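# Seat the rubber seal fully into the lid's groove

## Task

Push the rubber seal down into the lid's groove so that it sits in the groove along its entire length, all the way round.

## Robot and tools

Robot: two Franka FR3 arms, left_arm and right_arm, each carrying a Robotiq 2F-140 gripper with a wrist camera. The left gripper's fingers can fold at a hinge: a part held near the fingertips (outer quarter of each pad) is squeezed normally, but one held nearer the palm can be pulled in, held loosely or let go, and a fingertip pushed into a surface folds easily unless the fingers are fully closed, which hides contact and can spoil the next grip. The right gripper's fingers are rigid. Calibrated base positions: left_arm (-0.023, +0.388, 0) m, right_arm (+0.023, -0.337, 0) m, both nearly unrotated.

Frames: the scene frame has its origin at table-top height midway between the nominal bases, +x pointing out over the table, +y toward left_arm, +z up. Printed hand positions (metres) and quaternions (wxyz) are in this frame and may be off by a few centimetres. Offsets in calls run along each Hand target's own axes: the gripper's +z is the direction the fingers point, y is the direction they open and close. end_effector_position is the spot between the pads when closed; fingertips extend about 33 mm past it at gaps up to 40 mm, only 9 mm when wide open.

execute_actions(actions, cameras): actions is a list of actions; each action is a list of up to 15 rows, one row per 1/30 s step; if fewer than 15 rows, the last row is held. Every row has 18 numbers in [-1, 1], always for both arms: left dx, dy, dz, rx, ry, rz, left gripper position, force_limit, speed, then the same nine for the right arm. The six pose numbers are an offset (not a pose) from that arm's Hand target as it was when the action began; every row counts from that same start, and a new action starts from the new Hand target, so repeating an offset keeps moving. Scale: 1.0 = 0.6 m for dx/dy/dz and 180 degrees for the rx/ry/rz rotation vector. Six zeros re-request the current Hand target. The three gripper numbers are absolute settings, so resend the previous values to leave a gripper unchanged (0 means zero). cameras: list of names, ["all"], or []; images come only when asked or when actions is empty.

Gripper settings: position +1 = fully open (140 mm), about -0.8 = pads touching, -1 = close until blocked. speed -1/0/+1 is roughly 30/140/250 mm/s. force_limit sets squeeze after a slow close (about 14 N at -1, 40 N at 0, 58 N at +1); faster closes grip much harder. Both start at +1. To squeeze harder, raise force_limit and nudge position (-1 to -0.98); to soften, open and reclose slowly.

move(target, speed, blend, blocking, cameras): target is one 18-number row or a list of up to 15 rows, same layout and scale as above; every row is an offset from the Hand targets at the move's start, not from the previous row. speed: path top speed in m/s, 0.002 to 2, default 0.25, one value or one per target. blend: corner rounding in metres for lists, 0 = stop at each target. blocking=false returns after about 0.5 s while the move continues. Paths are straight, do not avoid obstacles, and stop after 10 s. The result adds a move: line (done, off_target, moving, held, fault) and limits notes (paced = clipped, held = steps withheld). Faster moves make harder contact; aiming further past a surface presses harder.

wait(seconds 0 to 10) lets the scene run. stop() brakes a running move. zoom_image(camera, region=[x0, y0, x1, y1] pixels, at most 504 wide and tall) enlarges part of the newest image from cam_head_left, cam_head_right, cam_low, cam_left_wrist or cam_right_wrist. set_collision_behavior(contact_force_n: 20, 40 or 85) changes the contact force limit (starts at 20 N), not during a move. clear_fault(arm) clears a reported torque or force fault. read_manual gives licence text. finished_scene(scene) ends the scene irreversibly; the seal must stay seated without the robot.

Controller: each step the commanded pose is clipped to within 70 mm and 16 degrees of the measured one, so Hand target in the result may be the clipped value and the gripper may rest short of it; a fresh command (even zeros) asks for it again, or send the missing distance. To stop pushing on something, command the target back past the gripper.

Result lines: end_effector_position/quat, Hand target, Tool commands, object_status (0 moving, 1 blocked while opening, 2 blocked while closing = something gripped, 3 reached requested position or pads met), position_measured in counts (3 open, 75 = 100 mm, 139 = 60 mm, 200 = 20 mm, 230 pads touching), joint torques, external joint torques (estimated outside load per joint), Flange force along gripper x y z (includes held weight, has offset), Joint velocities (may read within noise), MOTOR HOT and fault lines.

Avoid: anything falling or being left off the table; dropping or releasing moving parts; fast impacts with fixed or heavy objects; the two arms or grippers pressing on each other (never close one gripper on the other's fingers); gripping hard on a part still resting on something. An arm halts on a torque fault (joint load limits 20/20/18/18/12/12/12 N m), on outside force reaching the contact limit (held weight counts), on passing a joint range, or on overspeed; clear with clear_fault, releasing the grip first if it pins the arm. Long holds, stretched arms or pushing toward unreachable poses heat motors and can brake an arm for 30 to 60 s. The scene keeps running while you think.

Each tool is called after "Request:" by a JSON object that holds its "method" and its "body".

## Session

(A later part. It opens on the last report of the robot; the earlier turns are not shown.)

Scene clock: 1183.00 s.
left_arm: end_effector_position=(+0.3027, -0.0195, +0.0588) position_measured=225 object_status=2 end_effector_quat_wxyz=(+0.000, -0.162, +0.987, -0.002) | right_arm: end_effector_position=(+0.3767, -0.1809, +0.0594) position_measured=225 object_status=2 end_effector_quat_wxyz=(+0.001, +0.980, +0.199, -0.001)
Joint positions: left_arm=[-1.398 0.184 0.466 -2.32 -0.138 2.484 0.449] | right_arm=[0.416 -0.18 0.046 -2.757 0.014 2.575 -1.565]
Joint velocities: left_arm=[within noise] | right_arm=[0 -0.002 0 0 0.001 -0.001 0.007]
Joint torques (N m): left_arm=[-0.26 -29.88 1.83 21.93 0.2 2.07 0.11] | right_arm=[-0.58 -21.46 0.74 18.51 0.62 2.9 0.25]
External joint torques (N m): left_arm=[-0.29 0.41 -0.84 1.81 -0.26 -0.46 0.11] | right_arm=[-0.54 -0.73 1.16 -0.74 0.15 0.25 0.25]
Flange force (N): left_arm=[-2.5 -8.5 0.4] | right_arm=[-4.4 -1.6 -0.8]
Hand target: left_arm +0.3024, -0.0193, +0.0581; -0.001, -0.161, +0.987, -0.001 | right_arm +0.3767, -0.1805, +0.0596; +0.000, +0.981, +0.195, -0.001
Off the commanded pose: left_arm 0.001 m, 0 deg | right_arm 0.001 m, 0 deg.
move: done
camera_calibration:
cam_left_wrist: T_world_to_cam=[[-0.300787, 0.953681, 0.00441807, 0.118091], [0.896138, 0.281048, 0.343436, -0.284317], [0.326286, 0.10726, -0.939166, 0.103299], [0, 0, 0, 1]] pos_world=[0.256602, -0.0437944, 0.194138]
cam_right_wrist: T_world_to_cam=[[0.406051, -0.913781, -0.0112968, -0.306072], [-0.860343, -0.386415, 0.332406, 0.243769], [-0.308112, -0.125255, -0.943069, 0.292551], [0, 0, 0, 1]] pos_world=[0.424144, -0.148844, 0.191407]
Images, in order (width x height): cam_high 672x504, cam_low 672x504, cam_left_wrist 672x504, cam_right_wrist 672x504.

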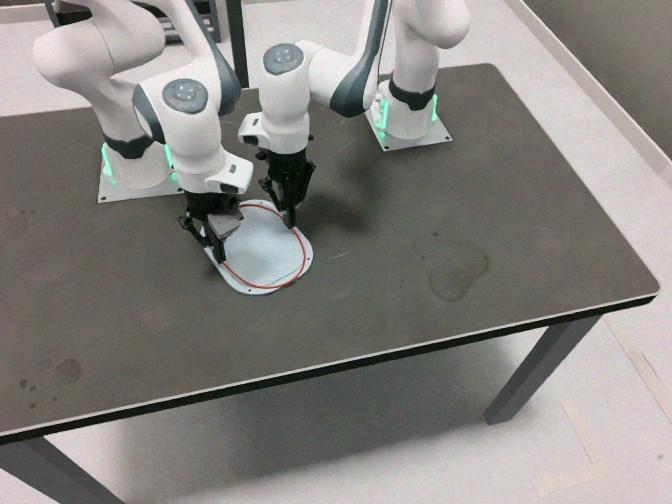

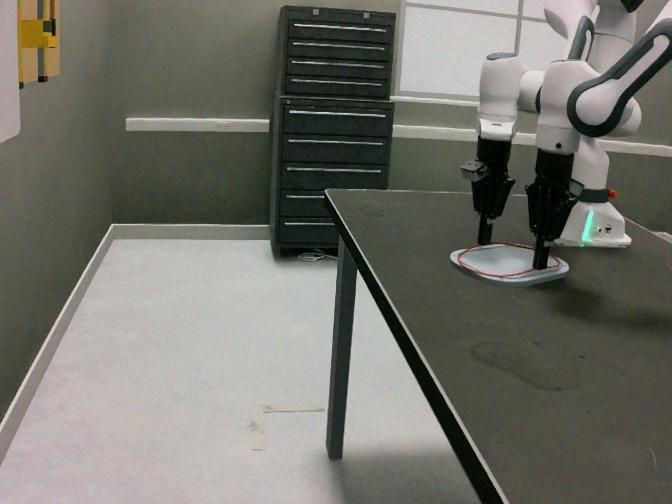

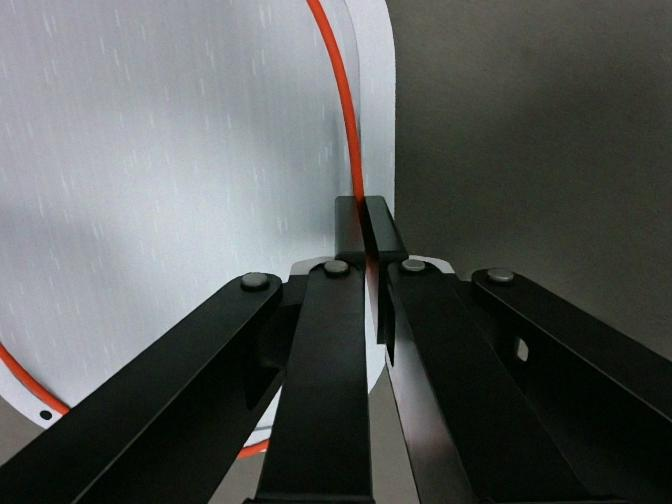

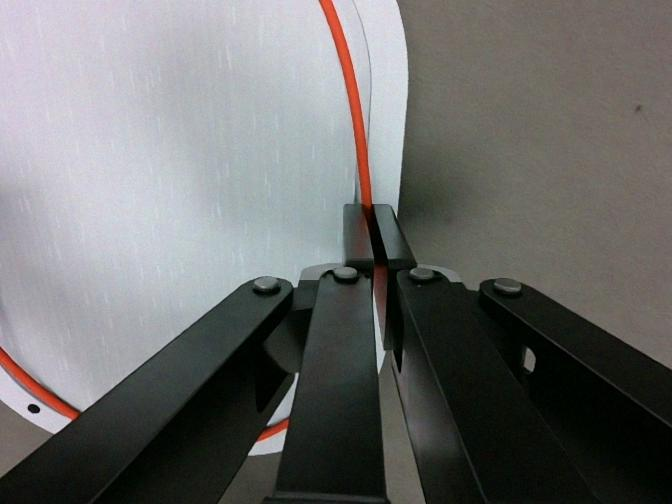

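Request:
{"method": "move", "body": {"target": [0.0013, -0.0012, 0.0127, 0, 0, 0, -1, -1, -1, 0, -0.0028, 0.0127, 0, 0, 0, -1, -1, -1], "speed": 0.015, "cameras": ["cam_high", "cam_low", "cam_left_wrist", "cam_right_wrist"]}}

Request:
{"method": "zoom_image", "body": {"camera": "cam_left_wrist", "region": [320, 90, 400, 210]}}

Request:
{"method": "zoom_image", "body": {"camera": "cam_right_wrist", "region": [320, 100, 400, 220]}}

Request:
{"method": "zoom_image", "body": {"camera": "cam_high", "region": [190, 180, 320, 300]}}

Request:
{"method": "zoom_image", "body": {"camera": "cam_low", "region": [430, 200, 590, 300]}}

Scene clock: 1306.07 s.
left_arm: end_effector_position=(+0.3012, -0.0196, +0.0510) position_measured=225 object_status=2 end_effector_quat_wxyz=(-0.002, -0.163, +0.987, +0.000) | right_arm: end_effector_position=(+0.3767, -0.1795, +0.0528) position_measured=225 object_status=2 end_effector_quat_wxyz=(+0.000, +0.980, +0.198, +0.000)
Joint positions: left_arm=[-1.394 0.203 0.459 -2.32 -0.153 2.495 0.454] | right_arm=[0.416 -0.16 0.049 -2.761 0.014 2.6 -1.559]
Joint velocities: left_arm=[within noise] | right_arm=[-0.001 0.001 0.001 0 0 0.004 0.002]
Joint torques (N m): left_arm=[-0.16 -30.34 2.02 21.26 0.22 2.4 0.26] | right_arm=[-0.57 -20.68 0.75 18.33 0.5 2.84 0.32]
External joint torques (N m): left_arm=[-0.02 0.39 -0.72 1.39 -0.23 -0.12 0.26] | right_arm=[-0.61 0.36 1.05 -0.55 0.05 0.19 0.32]
Flange force (N): left_arm=[-2.5 -6.6 1.6] | right_arm=[-0.7 -1.5 2.0]
Hand target: left_arm +0.3019, -0.0203, +0.0505; -0.001, -0.161, +0.987, -0.001 | right_arm +0.3760, -0.1789, +0.0519; +0.000, +0.981, +0.195, -0.001
Off the commanded pose: left_arm 0.001 m, 0 deg | right_arm 0.001 m, 0 deg.
move: done
camera_calibration:
cam_left_wrist: T_world_to_cam=[[-0.304219, 0.952562, 0.00877643, 0.118423], [0.896252, 0.283089, 0.341458, -0.280148], [0.322775, 0.111744, -0.939856, 0.0975861], [0, 0, 0, 1]] pos_world=[0.255611, -0.0444026, 0.186336]
cam_right_wrist: T_world_to_cam=[[0.403628, -0.914854, -0.0112966, -0.304107], [-0.862058, -0.384413, 0.330276, 0.247608], [-0.306497, -0.12357, -0.943817, 0.286316], [0, 0, 0, 1]] pos_world=[0.423954, -0.14765, 0.185015]
Images, in order (width x height): cam_high 672x504, cam_low 672x504, cam_left_wrist 672x504, cam_right_wrist 672x504.

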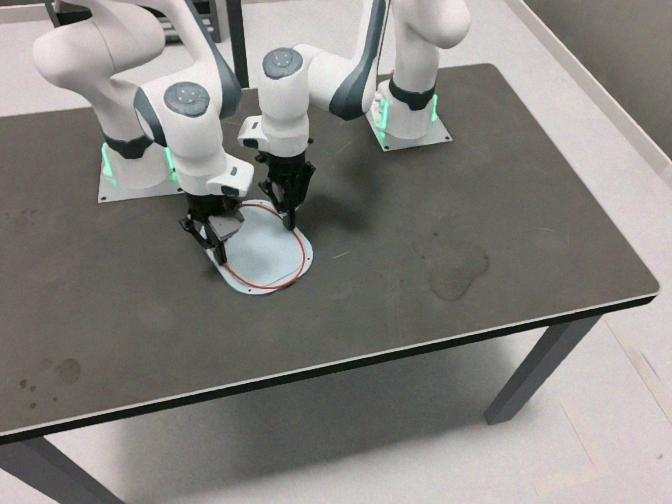

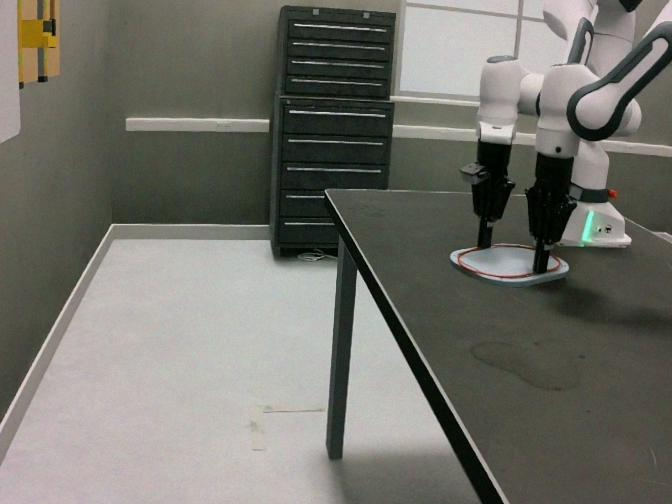

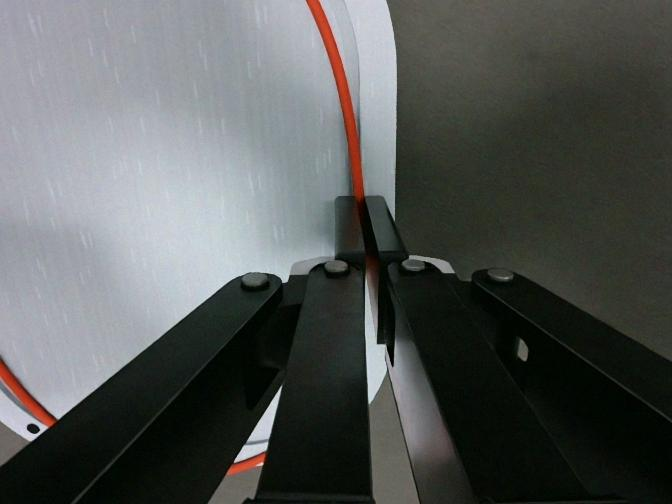

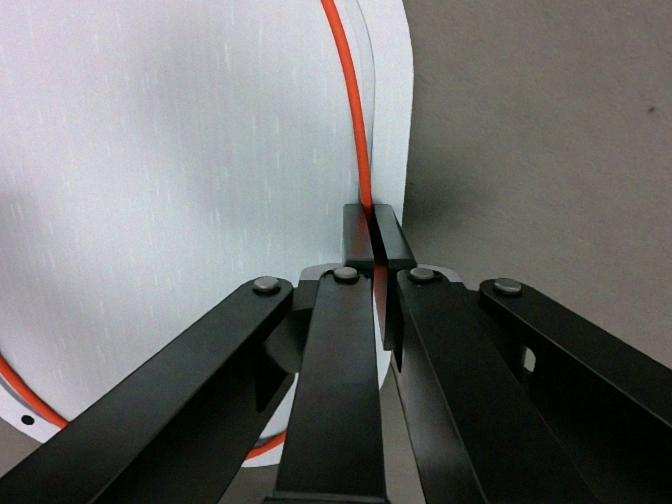

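Scaled by 4.200 from the camera's 672x504 image, which has a finer 960x720 frame.

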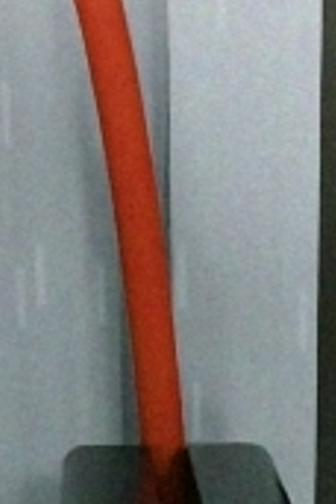

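Scaled by 4.200 from the camera's 672x504 image, which has a finer 960x720 frame.

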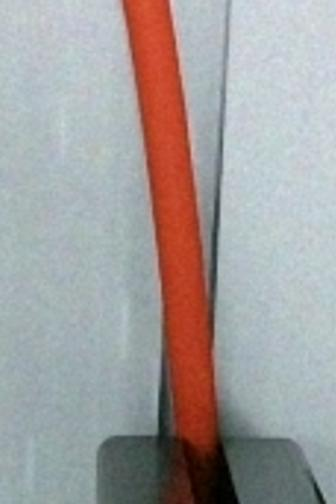

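Scaled by 3.877 from the camera's 672x504 image, which has a finer 960x720 frame.

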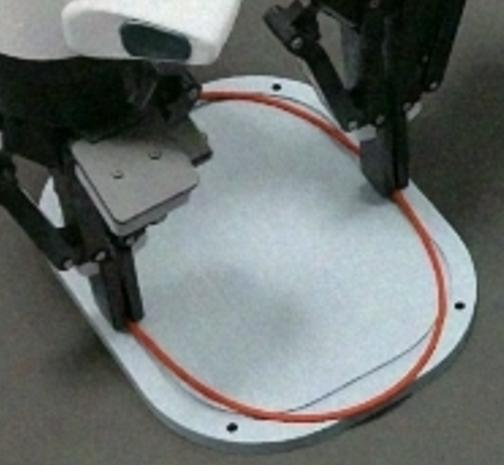

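Scaled by 3.150 from the camera's 672x504 image, which has a finer 960x720 frame.

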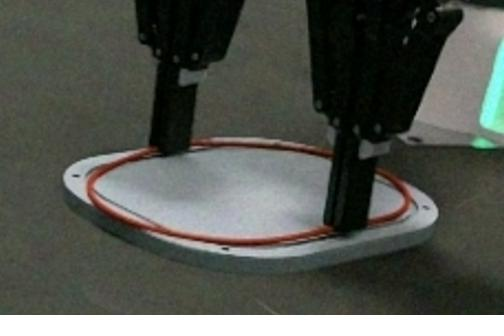

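Request:
{"method": "zoom_image", "body": {"camera": "cam_left_wrist", "region": [335, 160, 385, 210]}}

Request:
{"method": "zoom_image", "body": {"camera": "cam_right_wrist", "region": [340, 165, 390, 215]}}

Request:
{"method": "zoom_image", "body": {"camera": "cam_left_wrist", "region": [0, 380, 60, 440]}}

Request:
{"method": "zoom_image", "body": {"camera": "cam_right_wrist", "region": [0, 380, 60, 440]}}

Scaled by 10.080 from the camera's 672x504 image, which has a finer 960x720 frame.

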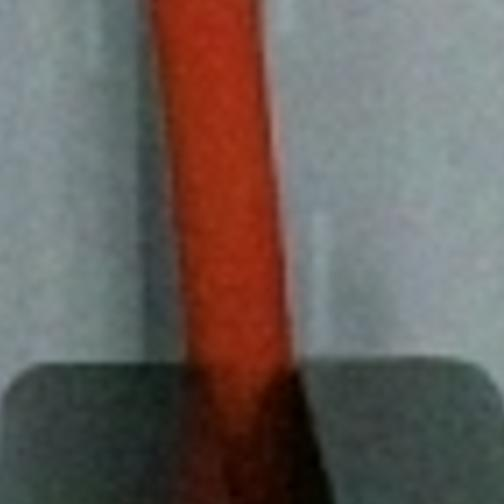

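Scaled by 10.080 from the camera's 672x504 image, which has a finer 960x720 frame.

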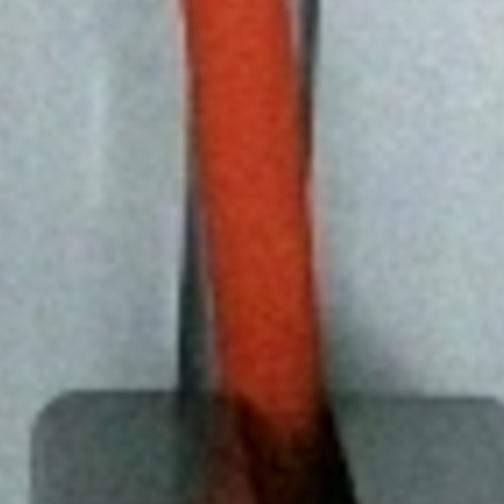

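Scaled by 8.400 from the camera's 672x504 image, which has a finer 960x720 frame.

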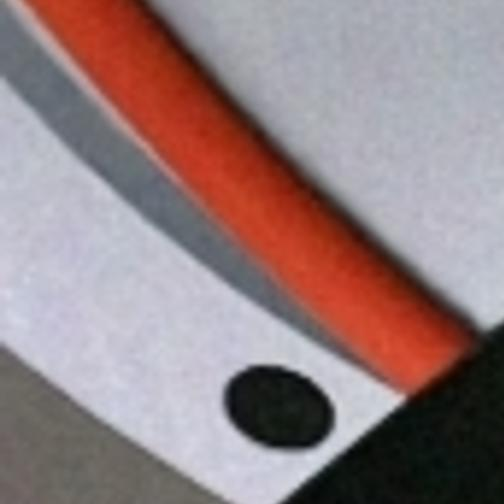

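Scaled by 8.400 from the camera's 672x504 image, which has a finer 960x720 frame.

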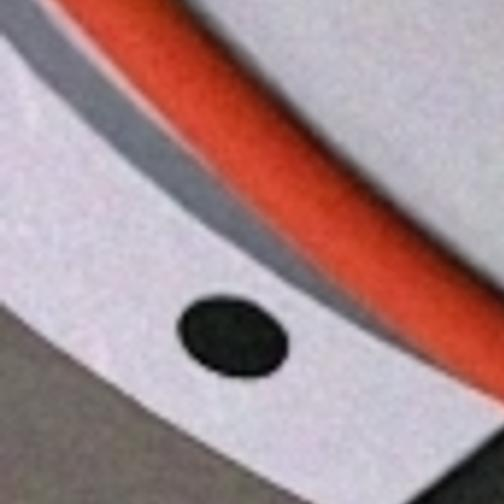

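Request:
{"method": "move", "body": {"target": [0, -0.0026, 0, 0, 0, 0, -1, -1, -1, 0, -0.0022, 0, 0, 0, 0, -1, -1, -1], "speed": 0.01, "cameras": ["cam_left_wrist", "cam_right_wrist"]}}

Request:
{"method": "zoom_image", "body": {"camera": "cam_left_wrist", "region": [335, 160, 385, 210]}}

Request:
{"method": "zoom_image", "body": {"camera": "cam_right_wrist", "region": [340, 165, 390, 215]}}

Scene clock: 1333.03 s.
left_arm: end_effector_position=(+0.3019, -0.0212, +0.0509) position_measured=225 object_status=2 end_effector_quat_wxyz=(-0.001, -0.163, +0.987, +0.000) | right_arm: end_effector_position=(+0.3764, -0.1784, +0.0529) position_measured=225 object_status=2 end_effector_quat_wxyz=(+0.000, +0.980, +0.198, +0.000)
Joint positions: left_arm=[-1.394 0.206 0.458 -2.316 -0.155 2.495 0.455] | right_arm=[0.416 -0.16 0.053 -2.761 0.015 2.6 -1.557]
Joint torques (N m): left_arm=[-0.48 -30.52 2.06 21.54 0.19 2.26 0.31] | right_arm=[-0.4 -20.68 0.51 18.35 0.64 2.91 0.23]
External joint torques (N m): left_arm=[-0.42 0.25 -0.79 1.75 -0.26 -0.25 0.31] | right_arm=[-0.35 0.42 0.92 -0.61 0.18 0.24 0.23]
Flange force (N): left_arm=[-2.4 -7.7 0.9] | right_arm=[-0.7 -1.5 2.4]
Hand target: left_arm +0.3024, -0.0217, +0.0505; -0.001, -0.161, +0.987, -0.001 | right_arm +0.3755, -0.1777, +0.0520; +0.000, +0.981, +0.195, -0.001
Off the commanded pose: left_arm 0.001 m, 0 deg | right_arm 0.001 m, 0 deg.
move: done
camera_calibration:
cam_left_wrist: T_world_to_cam=[[-0.303546, 0.952787, 0.00749782, 0.120107], [0.896119, 0.282801, 0.342045, -0.280348], [0.323775, 0.110545, -0.939654, 0.0972121], [0, 0, 0, 1]] pos_world=[0.256209, -0.0459002, 0.186337]
cam_right_wrist: T_world_to_cam=[[0.40372, -0.914816, -0.0110725, -0.303106], [-0.862229, -0.384503, 0.329725, 0.247809], [-0.305895, -0.123569, -0.944012, 0.286101], [0, 0, 0, 1]] pos_world=[0.423555, -0.146649, 0.185017]
Images, in order (width x height): cam_left_wrist 672x504, cam_right_wrist 672x504.

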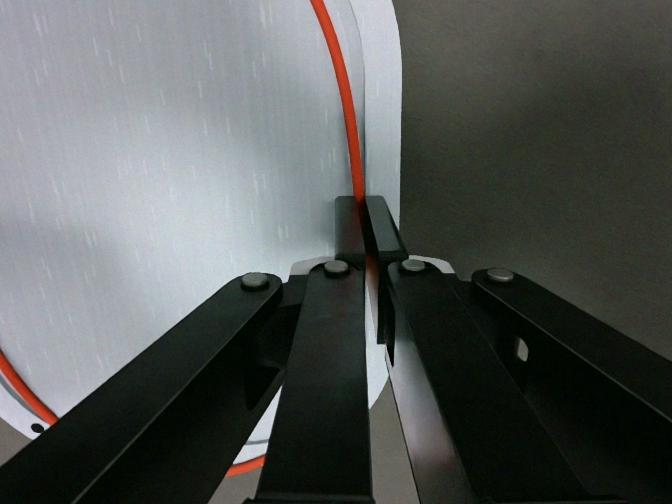

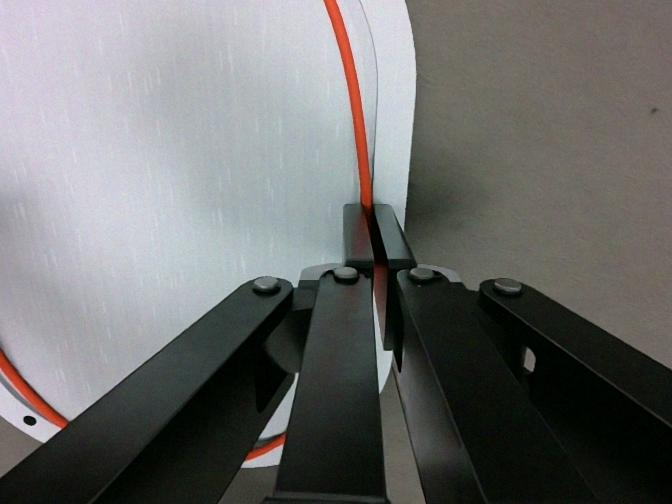

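Scaled by 10.080 from the camera's 672x504 image, which has a finer 960x720 frame.

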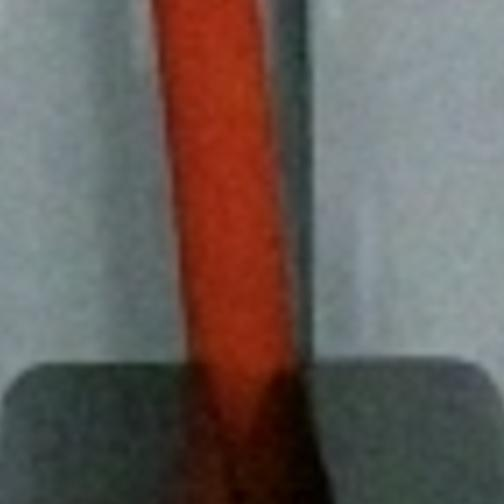

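Scaled by 10.080 from the camera's 672x504 image, which has a finer 960x720 frame.

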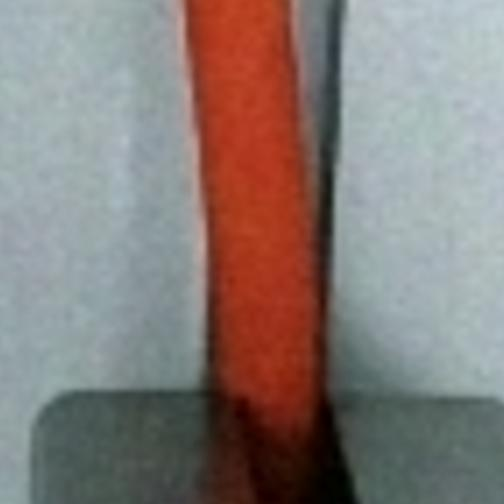

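Request:
{"method": "move", "body": {"target": [0, 0, 0.0025, 0, 0, 0, -1, -1, -1, 0, 0, 0.0025, 0, 0, 0, -1, -1, -1], "speed": 0.005}}

Request:
{"method": "move", "body": {"target": [0, 0, 0.0012, 0, 0, 0, -1, -1, -1, 0, 0, 0.0012, 0, 0, 0, -1, -1, -1], "speed": 0.005, "cameras": ["cam_left_wrist", "cam_right_wrist"]}}

Request:
{"method": "zoom_image", "body": {"camera": "cam_left_wrist", "region": [335, 160, 385, 210]}}

Request:
{"method": "zoom_image", "body": {"camera": "cam_right_wrist", "region": [340, 165, 390, 215]}}

Scene clock: 1344.23 s.
left_arm: end_effector_position=(+0.3016, -0.0209, +0.0494) position_measured=225 object_status=2 end_effector_quat_wxyz=(-0.002, -0.163, +0.987, +0.000) | right_arm: end_effector_position=(+0.3764, -0.1783, +0.0514) position_measured=225 object_status=2 end_effector_quat_wxyz=(+0.000, +0.980, +0.198, +0.000)
Joint positions: left_arm=[-1.392 0.21 0.455 -2.316 -0.157 2.496 0.456] | right_arm=[0.416 -0.156 0.053 -2.761 0.015 2.605 -1.556]
Joint velocities: left_arm=[within noise] | right_arm=[0 0.001 0 0.001 0.001 0.003 0.003]
Joint torques (N m): left_arm=[-0.15 -30.53 2.09 21.4 0.17 2.48 0.32] | right_arm=[-0.57 -20.9 0.79 18.08 0.54 2.95 0.24]
External joint torques (N m): left_arm=[-0.19 0.28 -0.89 1.71 -0.27 -0.02 0.32] | right_arm=[-0.56 0.22 1.14 -0.72 0.09 0.29 0.24]
Flange force (N): left_arm=[-2.6 -7.4 1.7] | right_arm=[-1.6 -1.6 2.1]
Hand target: left_arm +0.3024, -0.0217, +0.0490; -0.001, -0.161, +0.987, -0.001 | right_arm +0.3755, -0.1777, +0.0505; +0.000, +0.981, +0.195, -0.001
Off the commanded pose: left_arm 0.001 m, 0 deg | right_arm 0.001 m, 0 deg.
move: done

Scene clock: 1344.93 s.
left_arm: end_effector_position=(+0.3016, -0.0210, +0.0487) position_measured=225 object_status=2 end_effector_quat_wxyz=(-0.002, -0.163, +0.987, +0.000) | right_arm: end_effector_position=(+0.3764, -0.1782, +0.0507) position_measured=225 object_status=2 end_effector_quat_wxyz=(+0.000, +0.980, +0.198, +0.000)
Joint positions: left_arm=[-1.39 0.211 0.454 -2.316 -0.158 2.498 0.457] | right_arm=[0.416 -0.154 0.053 -2.761 0.015 2.608 -1.556]
Joint torques (N m): left_arm=[-0.24 -30.54 2.16 21.24 0.21 2.49 0.25] | right_arm=[-0.6 -20.77 0.79 18.11 0.51 2.87 0.29]
External joint torques (N m): left_arm=[-0.26 0.34 -0.81 1.51 -0.23 -0.02 0.25] | right_arm=[-0.56 0.45 1.17 -0.69 0.06 0.21 0.29]
Flange force (N): left_arm=[-2.2 -6.8 1.6] | right_arm=[-0.9 -1.7 2.4]
Hand target: left_arm +0.3024, -0.0218, +0.0483; -0.001, -0.161, +0.987, -0.001 | right_arm +0.3755, -0.1777, +0.0497; +0.000, +0.981, +0.195, -0.001
Off the commanded pose: left_arm 0.001 m, 0 deg | right_arm 0.001 m, 0 deg.
move: done
camera_calibration:
cam_left_wrist: T_world_to_cam=[[-0.303756, 0.95271, 0.0086514, 0.119934], [0.896404, 0.282704, 0.341377, -0.279462], [0.322788, 0.111451, -0.939887, 0.0955137], [0, 0, 0, 1]] pos_world=[0.256111, -0.0459023, 0.184136]
cam_right_wrist: T_world_to_cam=[[0.403208, -0.915038, -0.0113045, -0.302762], [-0.86243, -0.3841, 0.329668, 0.24882], [-0.306001, -0.123176, -0.944029, 0.28428], [0, 0, 0, 1]] pos_world=[0.423656, -0.14645, 0.182918]
Images, in order (width x height): cam_left_wrist 672x504, cam_right_wrist 672x504.

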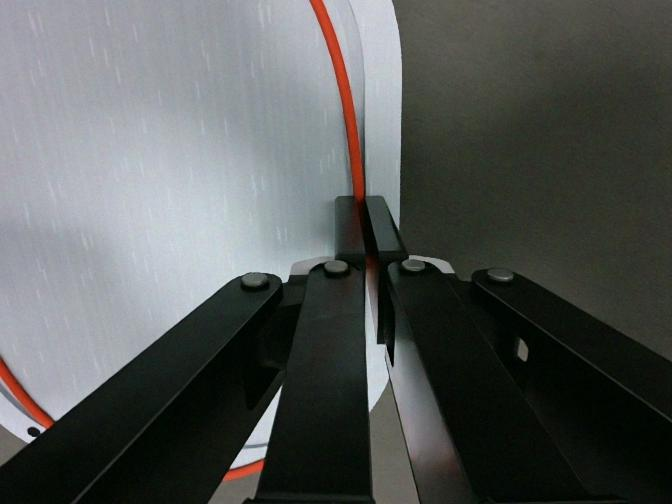

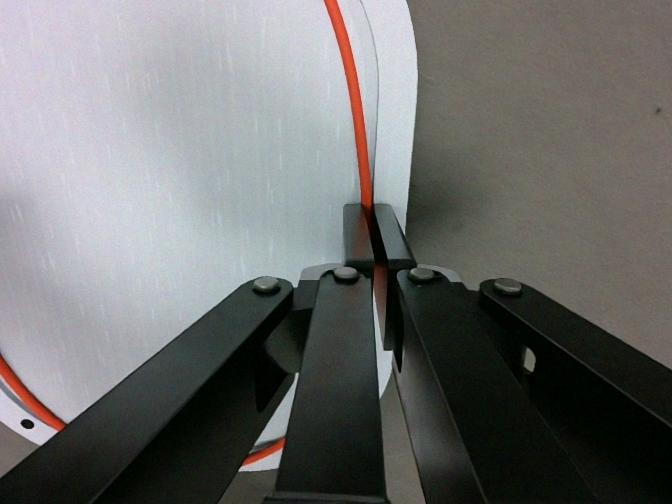

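Scaled by 10.080 from the camera's 672x504 image, which has a finer 960x720 frame.

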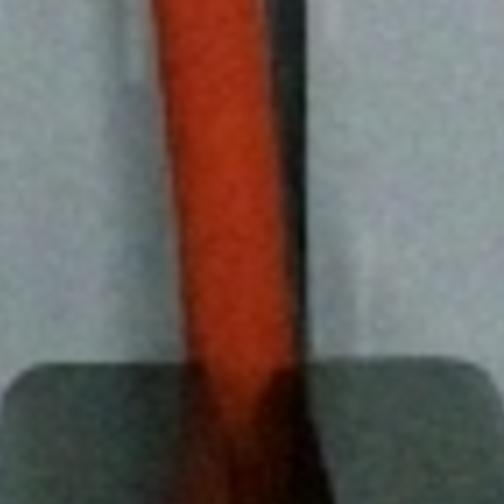

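Scaled by 10.080 from the camera's 672x504 image, which has a finer 960x720 frame.

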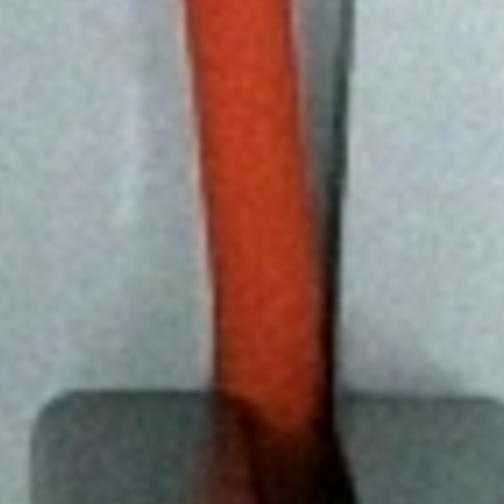

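Request:
{"method": "move", "body": {"target": [0, 0, 0.001, 0, 0, 0, -1, -1, -1, 0, 0, 0.001, 0, 0, 0, -1, -1, -1], "speed": 0.004}}

Request:
{"method": "move", "body": {"target": [0, 0, 0.001, 0, 0, 0, -1, -1, -1, 0, 0, 0.001, 0, 0, 0, -1, -1, -1], "speed": 0.004}}

Request:
{"method": "move", "body": {"target": [0, 0, 0.0007, 0, 0, 0, -1, -1, -1, 0, 0, 0.0007, 0, 0, 0, -1, -1, -1], "speed": 0.004}}

Scene clock: 1355.97 s.
left_arm: end_effector_position=(+0.3017, -0.0211, +0.0482) position_measured=225 object_status=2 end_effector_quat_wxyz=(-0.002, -0.163, +0.987, +0.000) | right_arm: end_effector_position=(+0.3765, -0.1781, +0.0501) position_measured=225 object_status=2 end_effector_quat_wxyz=(+0.000, +0.980, +0.198, +0.000)
Joint positions: left_arm=[-1.389 0.213 0.453 -2.316 -0.159 2.5 0.458] | right_arm=[0.416 -0.152 0.053 -2.762 0.015 2.61 -1.556]
Joint torques (N m): left_arm=[-0.38 -30.64 2.27 21.24 0.19 2.45 0.3] | right_arm=[-0.55 -20.85 0.76 18.01 0.5 2.85 0.27]
External joint torques (N m): left_arm=[-0.42 0.38 -0.75 1.51 -0.25 -0.06 0.3] | right_arm=[-0.55 0.3 1.09 -0.68 0.05 0.2 0.27]
Flange force (N): left_arm=[-2.2 -6.9 1.6] | right_arm=[-1.3 -1.5 2.0]
Hand target: left_arm +0.3024, -0.0218, +0.0477; -0.001, -0.161, +0.987, -0.001 | right_arm +0.3755, -0.1777, +0.0491; +0.000, +0.981, +0.195, -0.001
Off the commanded pose: left_arm 0.001 m, 0 deg | right_arm 0.001 m, 0 deg.
move: done

Scene clock: 1356.67 s.
left_arm: end_effector_position=(+0.3017, -0.0212, +0.0476) position_measured=225 object_status=2 end_effector_quat_wxyz=(-0.001, -0.163, +0.987, +0.000) | right_arm: end_effector_position=(+0.3764, -0.1781, +0.0495) position_measured=225 object_status=2 end_effector_quat_wxyz=(+0.000, +0.980, +0.198, +0.000)
Joint positions: left_arm=[-1.388 0.214 0.451 -2.316 -0.16 2.501 0.458] | right_arm=[0.416 -0.15 0.053 -2.762 0.015 2.612 -1.555]
Joint torques (N m): left_arm=[-0.27 -30.64 1.92 21.17 0.2 2.44 0.28] | right_arm=[-0.57 -20.79 0.77 18 0.45 2.93 0.27]
External joint torques (N m): left_arm=[-0.29 0.32 -1.08 1.5 -0.25 -0.06 0.28] | right_arm=[-0.54 0.45 1.13 -0.7 0.01 0.27 0.27]
Flange force (N): left_arm=[-2.1 -7.0 1.8] | right_arm=[-0.9 -1.6 2.7]
Hand target: left_arm +0.3024, -0.0218, +0.0471; -0.001, -0.161, +0.987, -0.001 | right_arm +0.3755, -0.1777, +0.0485; +0.000, +0.981, +0.195, -0.001
Off the commanded pose: left_arm 0.001 m, 0 deg | right_arm 0.001 m, 0 deg.
move: done

Scene clock: 1357.37 s.
left_arm: end_effector_position=(+0.3018, -0.0212, +0.0473) position_measured=225 object_status=2 end_effector_quat_wxyz=(-0.001, -0.163, +0.987, +0.000) | right_arm: end_effector_position=(+0.3765, -0.1781, +0.0494) position_measured=225 object_status=2 end_effector_quat_wxyz=(+0.000, +0.980, +0.198, +0.000)
Joint positions: left_arm=[-1.387 0.215 0.45 -2.316 -0.16 2.502 0.458] | right_arm=[0.416 -0.15 0.053 -2.762 0.015 2.612 -1.555]
Joint torques (N m): left_arm=[-0.1 -30.66 2.23 21.14 0.19 2.45 0.27] | right_arm=[-0.54 -20.44 0.8 17.89 0.43 3.05 0.25]
External joint torques (N m): left_arm=[-0.11 0.29 -0.76 1.52 -0.25 -0.05 0.27] | right_arm=[-0.55 0.7 1.12 -0.73 -0.02 0.42 0.25]
Flange force (N): left_arm=[-2.5 -6.7 1.6] | right_arm=[-0.4 -1.5 3.9]
Hand target: left_arm +0.3024, -0.0218, +0.0467; -0.001, -0.161, +0.987, -0.001 | right_arm +0.3755, -0.1777, +0.0481; +0.000, +0.981, +0.195, -0.001
Off the commanded pose: left_arm 0.001 m, 0 deg | right_arm 0.002 m, 0 deg.
move: done

Request:
{"method": "move", "body": {"target": [0, 0, 0.0007, 0, 0, 0, -1, -1, -1, 0, 0, 0, 0, 0, 0, -1, -1, -1], "speed": 0.004, "cameras": ["cam_left_wrist", "cam_right_wrist", "cam_low", "cam_high"]}}

Request:
{"method": "zoom_image", "body": {"camera": "cam_left_wrist", "region": [335, 160, 385, 210]}}

Request:
{"method": "zoom_image", "body": {"camera": "cam_right_wrist", "region": [340, 165, 390, 215]}}

Request:
{"method": "zoom_image", "body": {"camera": "cam_low", "region": [440, 210, 580, 290]}}

Request:
{"method": "zoom_image", "body": {"camera": "cam_high", "region": [190, 180, 320, 300]}}

Scene clock: 1367.67 s.
left_arm: end_effector_position=(+0.3018, -0.0213, +0.0469) position_measured=225 object_status=2 end_effector_quat_wxyz=(-0.001, -0.163, +0.987, +0.000) | right_arm: end_effector_position=(+0.3765, -0.1781, +0.0494) position_measured=225 object_status=2 end_effector_quat_wxyz=(+0.000, +0.980, +0.198, +0.000)
Joint positions: left_arm=[-1.386 0.216 0.449 -2.316 -0.161 2.503 0.459] | right_arm=[0.416 -0.15 0.053 -2.762 0.015 2.612 -1.555]
Joint torques (N m): left_arm=[0.01 -30.71 2.57 21.15 0.19 2.45 0.3] | right_arm=[-0.52 -20.42 0.77 17.88 0.42 3.05 0.25]
External joint torques (N m): left_arm=[-0.02 0.31 -0.44 1.54 -0.25 -0.04 0.3] | right_arm=[-0.51 0.86 1.12 -0.87 -0.02 0.38 0.25]
Flange force (N): left_arm=[-2.8 -6.6 1.5] | right_arm=[-0.4 -1.6 4.3]
Hand target: left_arm +0.3024, -0.0218, +0.0462; -0.001, -0.161, +0.987, -0.001 | right_arm +0.3755, -0.1777, +0.0481; +0.000, +0.981, +0.195, -0.001
Off the commanded pose: left_arm 0.001 m, 0 deg | right_arm 0.002 m, 0 deg.
move: done
camera_calibration:
cam_left_wrist: T_world_to_cam=[[-0.303561, 0.952778, 0.00809087, 0.120224], [0.896335, 0.282677, 0.341581, -0.278901], [0.323163, 0.110943, -0.939818, 0.09368], [0, 0, 0, 1]] pos_world=[0.25621, -0.0461012, 0.182337]
cam_right_wrist: T_world_to_cam=[[0.402931, -0.915158, -0.0114882, -0.302553], [-0.862556, -0.383908, 0.329563, 0.24942], [-0.306013, -0.122882, -0.944064, 0.283025], [0, 0, 0, 1]] pos_world=[0.423656, -0.146351, 0.181518]
Images, in order (width x height): cam_high 672x504, cam_low 672x504, cam_left_wrist 672x504, cam_right_wrist 672x504.

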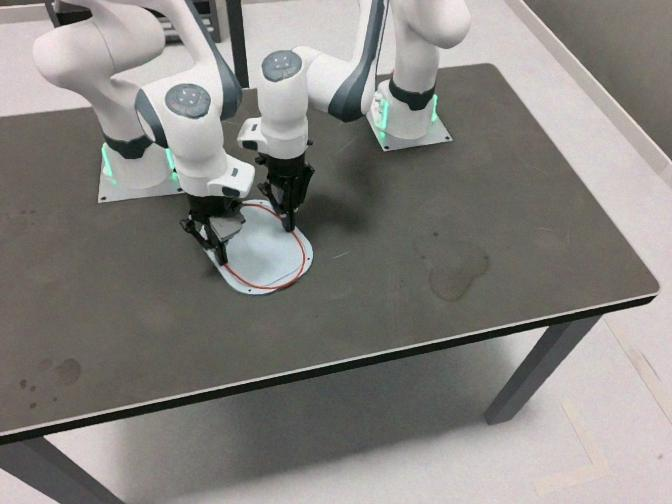

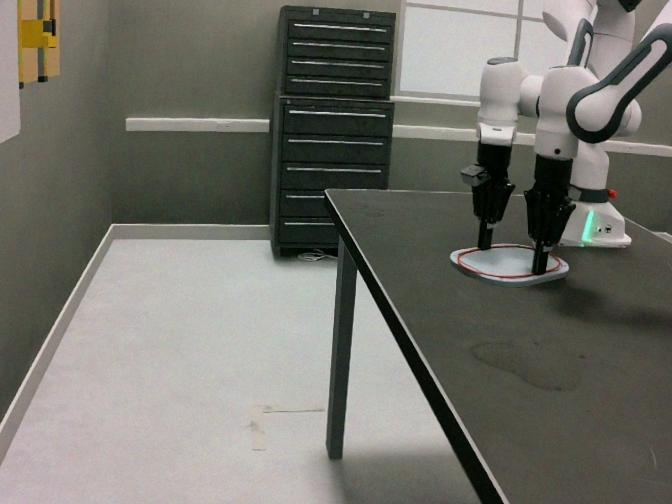

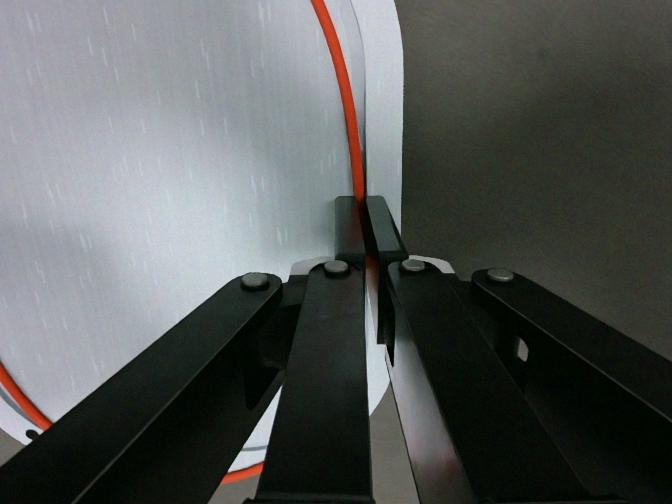

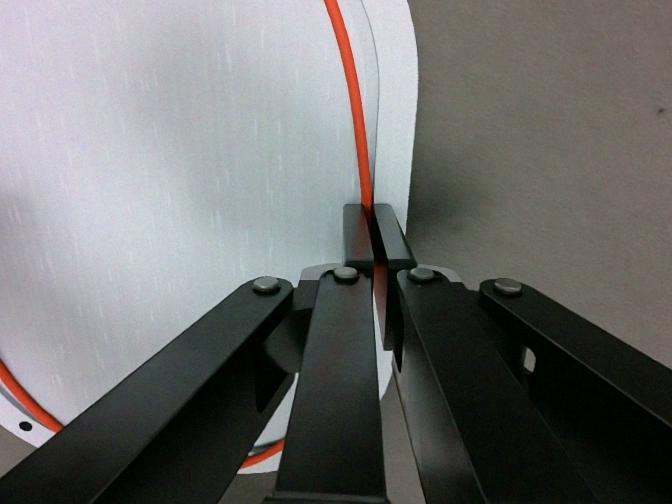

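Scaled by 10.080 from the camera's 672x504 image, which has a finer 960x720 frame.

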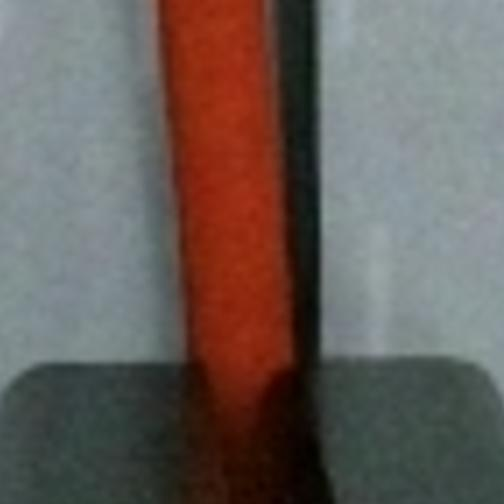

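Scaled by 10.080 from the camera's 672x504 image, which has a finer 960x720 frame.

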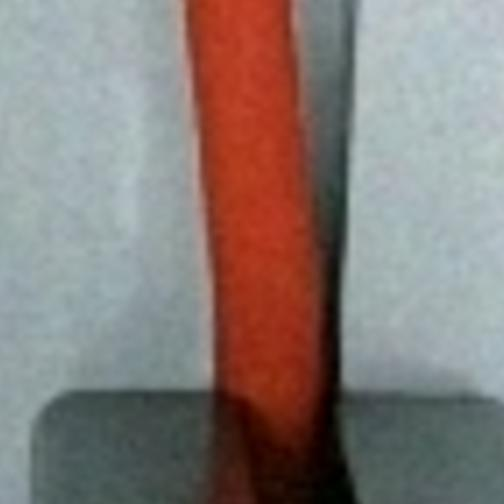

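Scaled by 3.600 from the camera's 672x504 image, which has a finer 960x720 frame.

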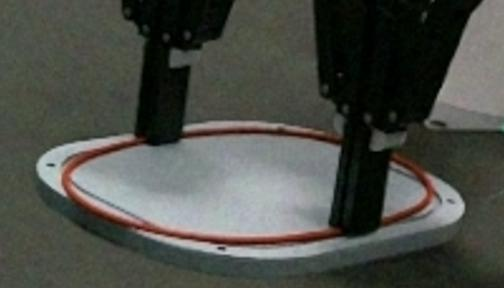

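Scaled by 3.877 from the camera's 672x504 image, which has a finer 960x720 frame.

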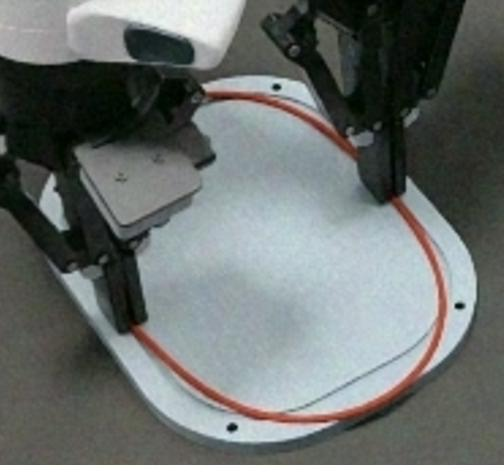

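Request:
{"method": "move", "body": {"target": [0, 0.0012, -0.0005, 0, 0, 0, -1, -1, -1, 0, 0.0008, -0.0012, 0, 0, 0, -1, -1, -1], "speed": 0.005, "cameras": ["cam_left_wrist", "cam_right_wrist"]}}

Request:
{"method": "zoom_image", "body": {"camera": "cam_left_wrist", "region": [335, 160, 385, 210]}}

Request:
{"method": "zoom_image", "body": {"camera": "cam_right_wrist", "region": [340, 165, 390, 215]}}

Scene clock: 1378.00 s.
left_arm: end_effector_position=(+0.3018, -0.0213, +0.0468) position_measured=225 object_status=2 end_effector_quat_wxyz=(-0.001, -0.163, +0.987, +0.000) | right_arm: end_effector_position=(+0.3765, -0.1781, +0.0494) position_measured=225 object_status=2 end_effector_quat_wxyz=(+0.000, +0.980, +0.198, +0.000)
Joint positions: left_arm=[-1.386 0.216 0.449 -2.316 -0.161 2.503 0.459] | right_arm=[0.416 -0.15 0.053 -2.762 0.015 2.612 -1.555]
Joint torques (N m): left_arm=[-0.19 -31.29 2.51 20.79 0.58 2.47 0.24] | right_arm=[-0.56 -21.01 0.37 18.05 0.41 2.85 0.19]
External joint torques (N m): left_arm=[-0.07 -0.19 -0.36 1.07 0.14 -0.05 0.24] | right_arm=[-0.58 0.19 0.68 -0.62 -0.04 0.2 0.19]
Flange force (N): left_arm=[-1.3 -3.3 -0.5] | right_arm=[-1.3 -0.7 1.6]
Hand target: left_arm +0.3022, -0.0211, +0.0465; -0.001, -0.161, +0.987, -0.001 | right_arm +0.3757, -0.1781, +0.0488; +0.000, +0.981, +0.195, -0.001
Off the commanded pose: left_arm 0.001 m, 0 deg | right_arm 0.001 m, 0 deg.
move: done
camera_calibration:
cam_left_wrist: T_world_to_cam=[[-0.303561, 0.952778, 0.00809091, 0.12013], [0.896335, 0.282677, 0.341581, -0.278895], [0.323163, 0.110943, -0.939818, 0.0935749], [0, 0, 0, 1]] pos_world=[0.25621, -0.0460012, 0.182237]
cam_right_wrist: T_world_to_cam=[[0.402931, -0.915158, -0.0114882, -0.302553], [-0.862556, -0.383908, 0.329563, 0.24942], [-0.306013, -0.122882, -0.944064, 0.283025], [0, 0, 0, 1]] pos_world=[0.423656, -0.146351, 0.181518]
Images, in order (width x height): cam_left_wrist 672x504, cam_right_wrist 672x504.

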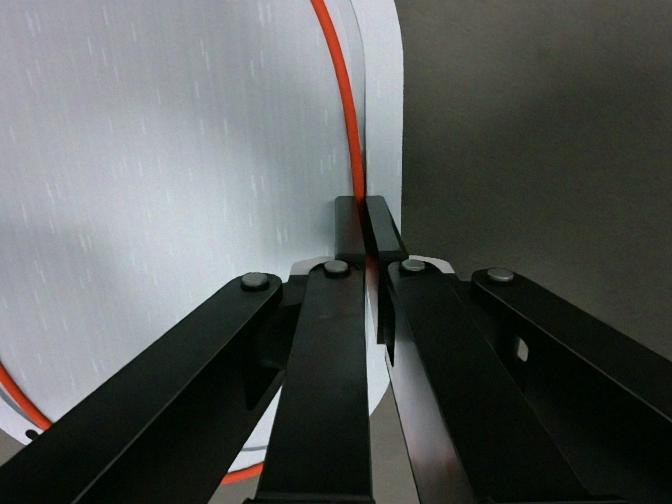

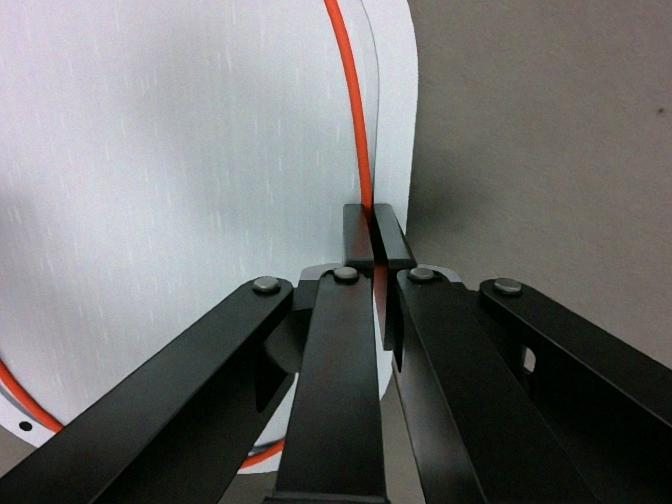

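Scaled by 10.080 from the camera's 672x504 image, which has a finer 960x720 frame.

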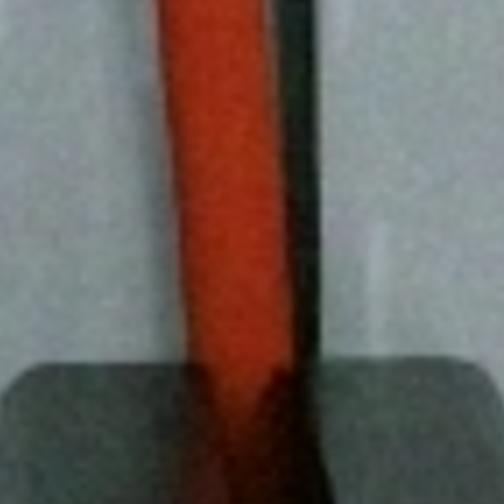

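Scaled by 10.080 from the camera's 672x504 image, which has a finer 960x720 frame.

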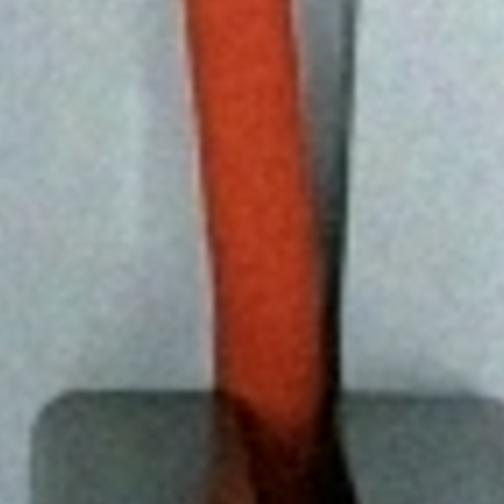

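Request:
{"method": "move", "body": {"target": [0, 0.0022, 0, 0, 0, 0, -1, -1, -1, 0, 0.0018, 0, 0, 0, 0, -1, -1, -1], "speed": 0.005, "cameras": ["cam_left_wrist", "cam_right_wrist"]}}

Request:
{"method": "zoom_image", "body": {"camera": "cam_left_wrist", "region": [335, 160, 385, 210]}}

Request:
{"method": "zoom_image", "body": {"camera": "cam_right_wrist", "region": [340, 165, 390, 215]}}

Scene clock: 1387.93 s.
left_arm: end_effector_position=(+0.3012, -0.0202, +0.0460) position_measured=225 object_status=2 end_effector_quat_wxyz=(-0.002, -0.163, +0.987, +0.000) | right_arm: end_effector_position=(+0.3765, -0.1781, +0.0494) position_measured=225 object_status=2 end_effector_quat_wxyz=(+0.000, +0.980, +0.198, +0.000)
Joint positions: left_arm=[-1.386 0.215 0.449 -2.319 -0.161 2.506 0.459] | right_arm=[0.416 -0.15 0.053 -2.762 0.015 2.612 -1.555]
Joint torques (N m): left_arm=[-0.3 -31.5 2.73 20.25 0.62 2.24 0.22] | right_arm=[-1 -21.09 -0.42 17.96 0.29 2.8 0.08]
External joint torques (N m): left_arm=[-0.36 -0.44 -0.3 0.61 0.18 -0.27 0.22] | right_arm=[-1.04 0.18 -0.12 -0.75 -0.15 0.14 0.08]
Flange force (N): left_arm=[-0.2 -1.3 -1.8] | right_arm=[-1.7 1.3 1.4]
Hand target: left_arm +0.3018, -0.0198, +0.0465; -0.001, -0.161, +0.987, -0.001 | right_arm +0.3761, -0.1791, +0.0488; +0.000, +0.981, +0.195, -0.001
Off the commanded pose: left_arm 0.001 m, 0 deg | right_arm 0.001 m, 0 deg.
move: done
camera_calibration:
cam_left_wrist: T_world_to_cam=[[-0.303863, 0.952676, 0.0086792, 0.119095], [0.896337, 0.282783, 0.341488, -0.278373], [0.322873, 0.111545, -0.939846, 0.0928971], [0, 0, 0, 1]] pos_world=[0.255711, -0.0451024, 0.181336]
cam_right_wrist: T_world_to_cam=[[0.402818, -0.915208, -0.0114439, -0.302613], [-0.862609, -0.383788, 0.329565, 0.249422], [-0.306013, -0.122883, -0.944063, 0.283013], [0, 0, 0, 1]] pos_world=[0.423657, -0.146451, 0.181518]
Images, in order (width x height): cam_left_wrist 672x504, cam_right_wrist 672x504.

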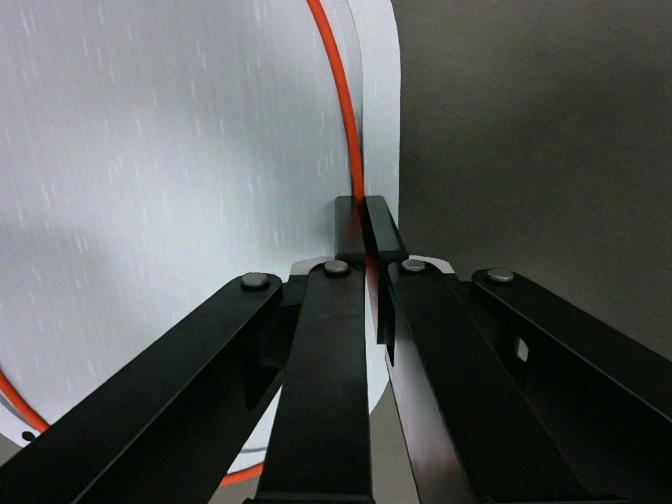

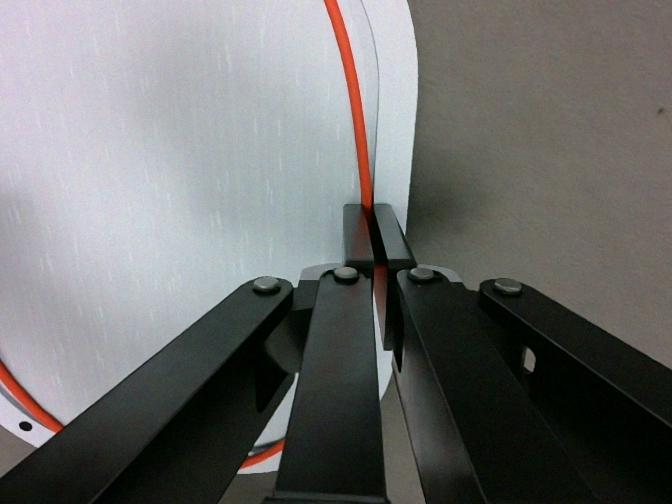

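Scaled by 10.080 from the camera's 672x504 image, which has a finer 960x720 frame.

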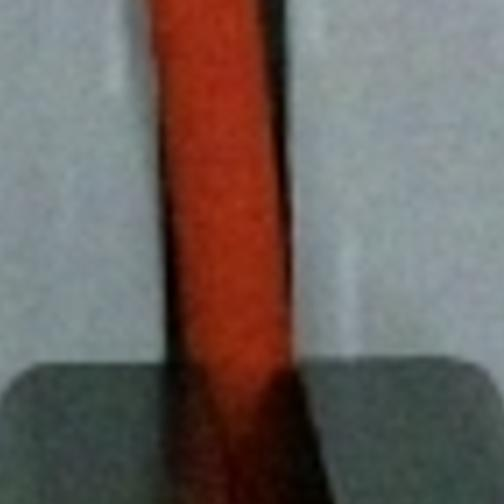

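Scaled by 10.080 from the camera's 672x504 image, which has a finer 960x720 frame.

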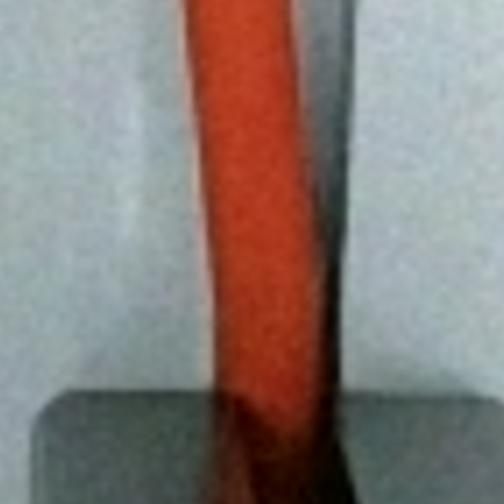

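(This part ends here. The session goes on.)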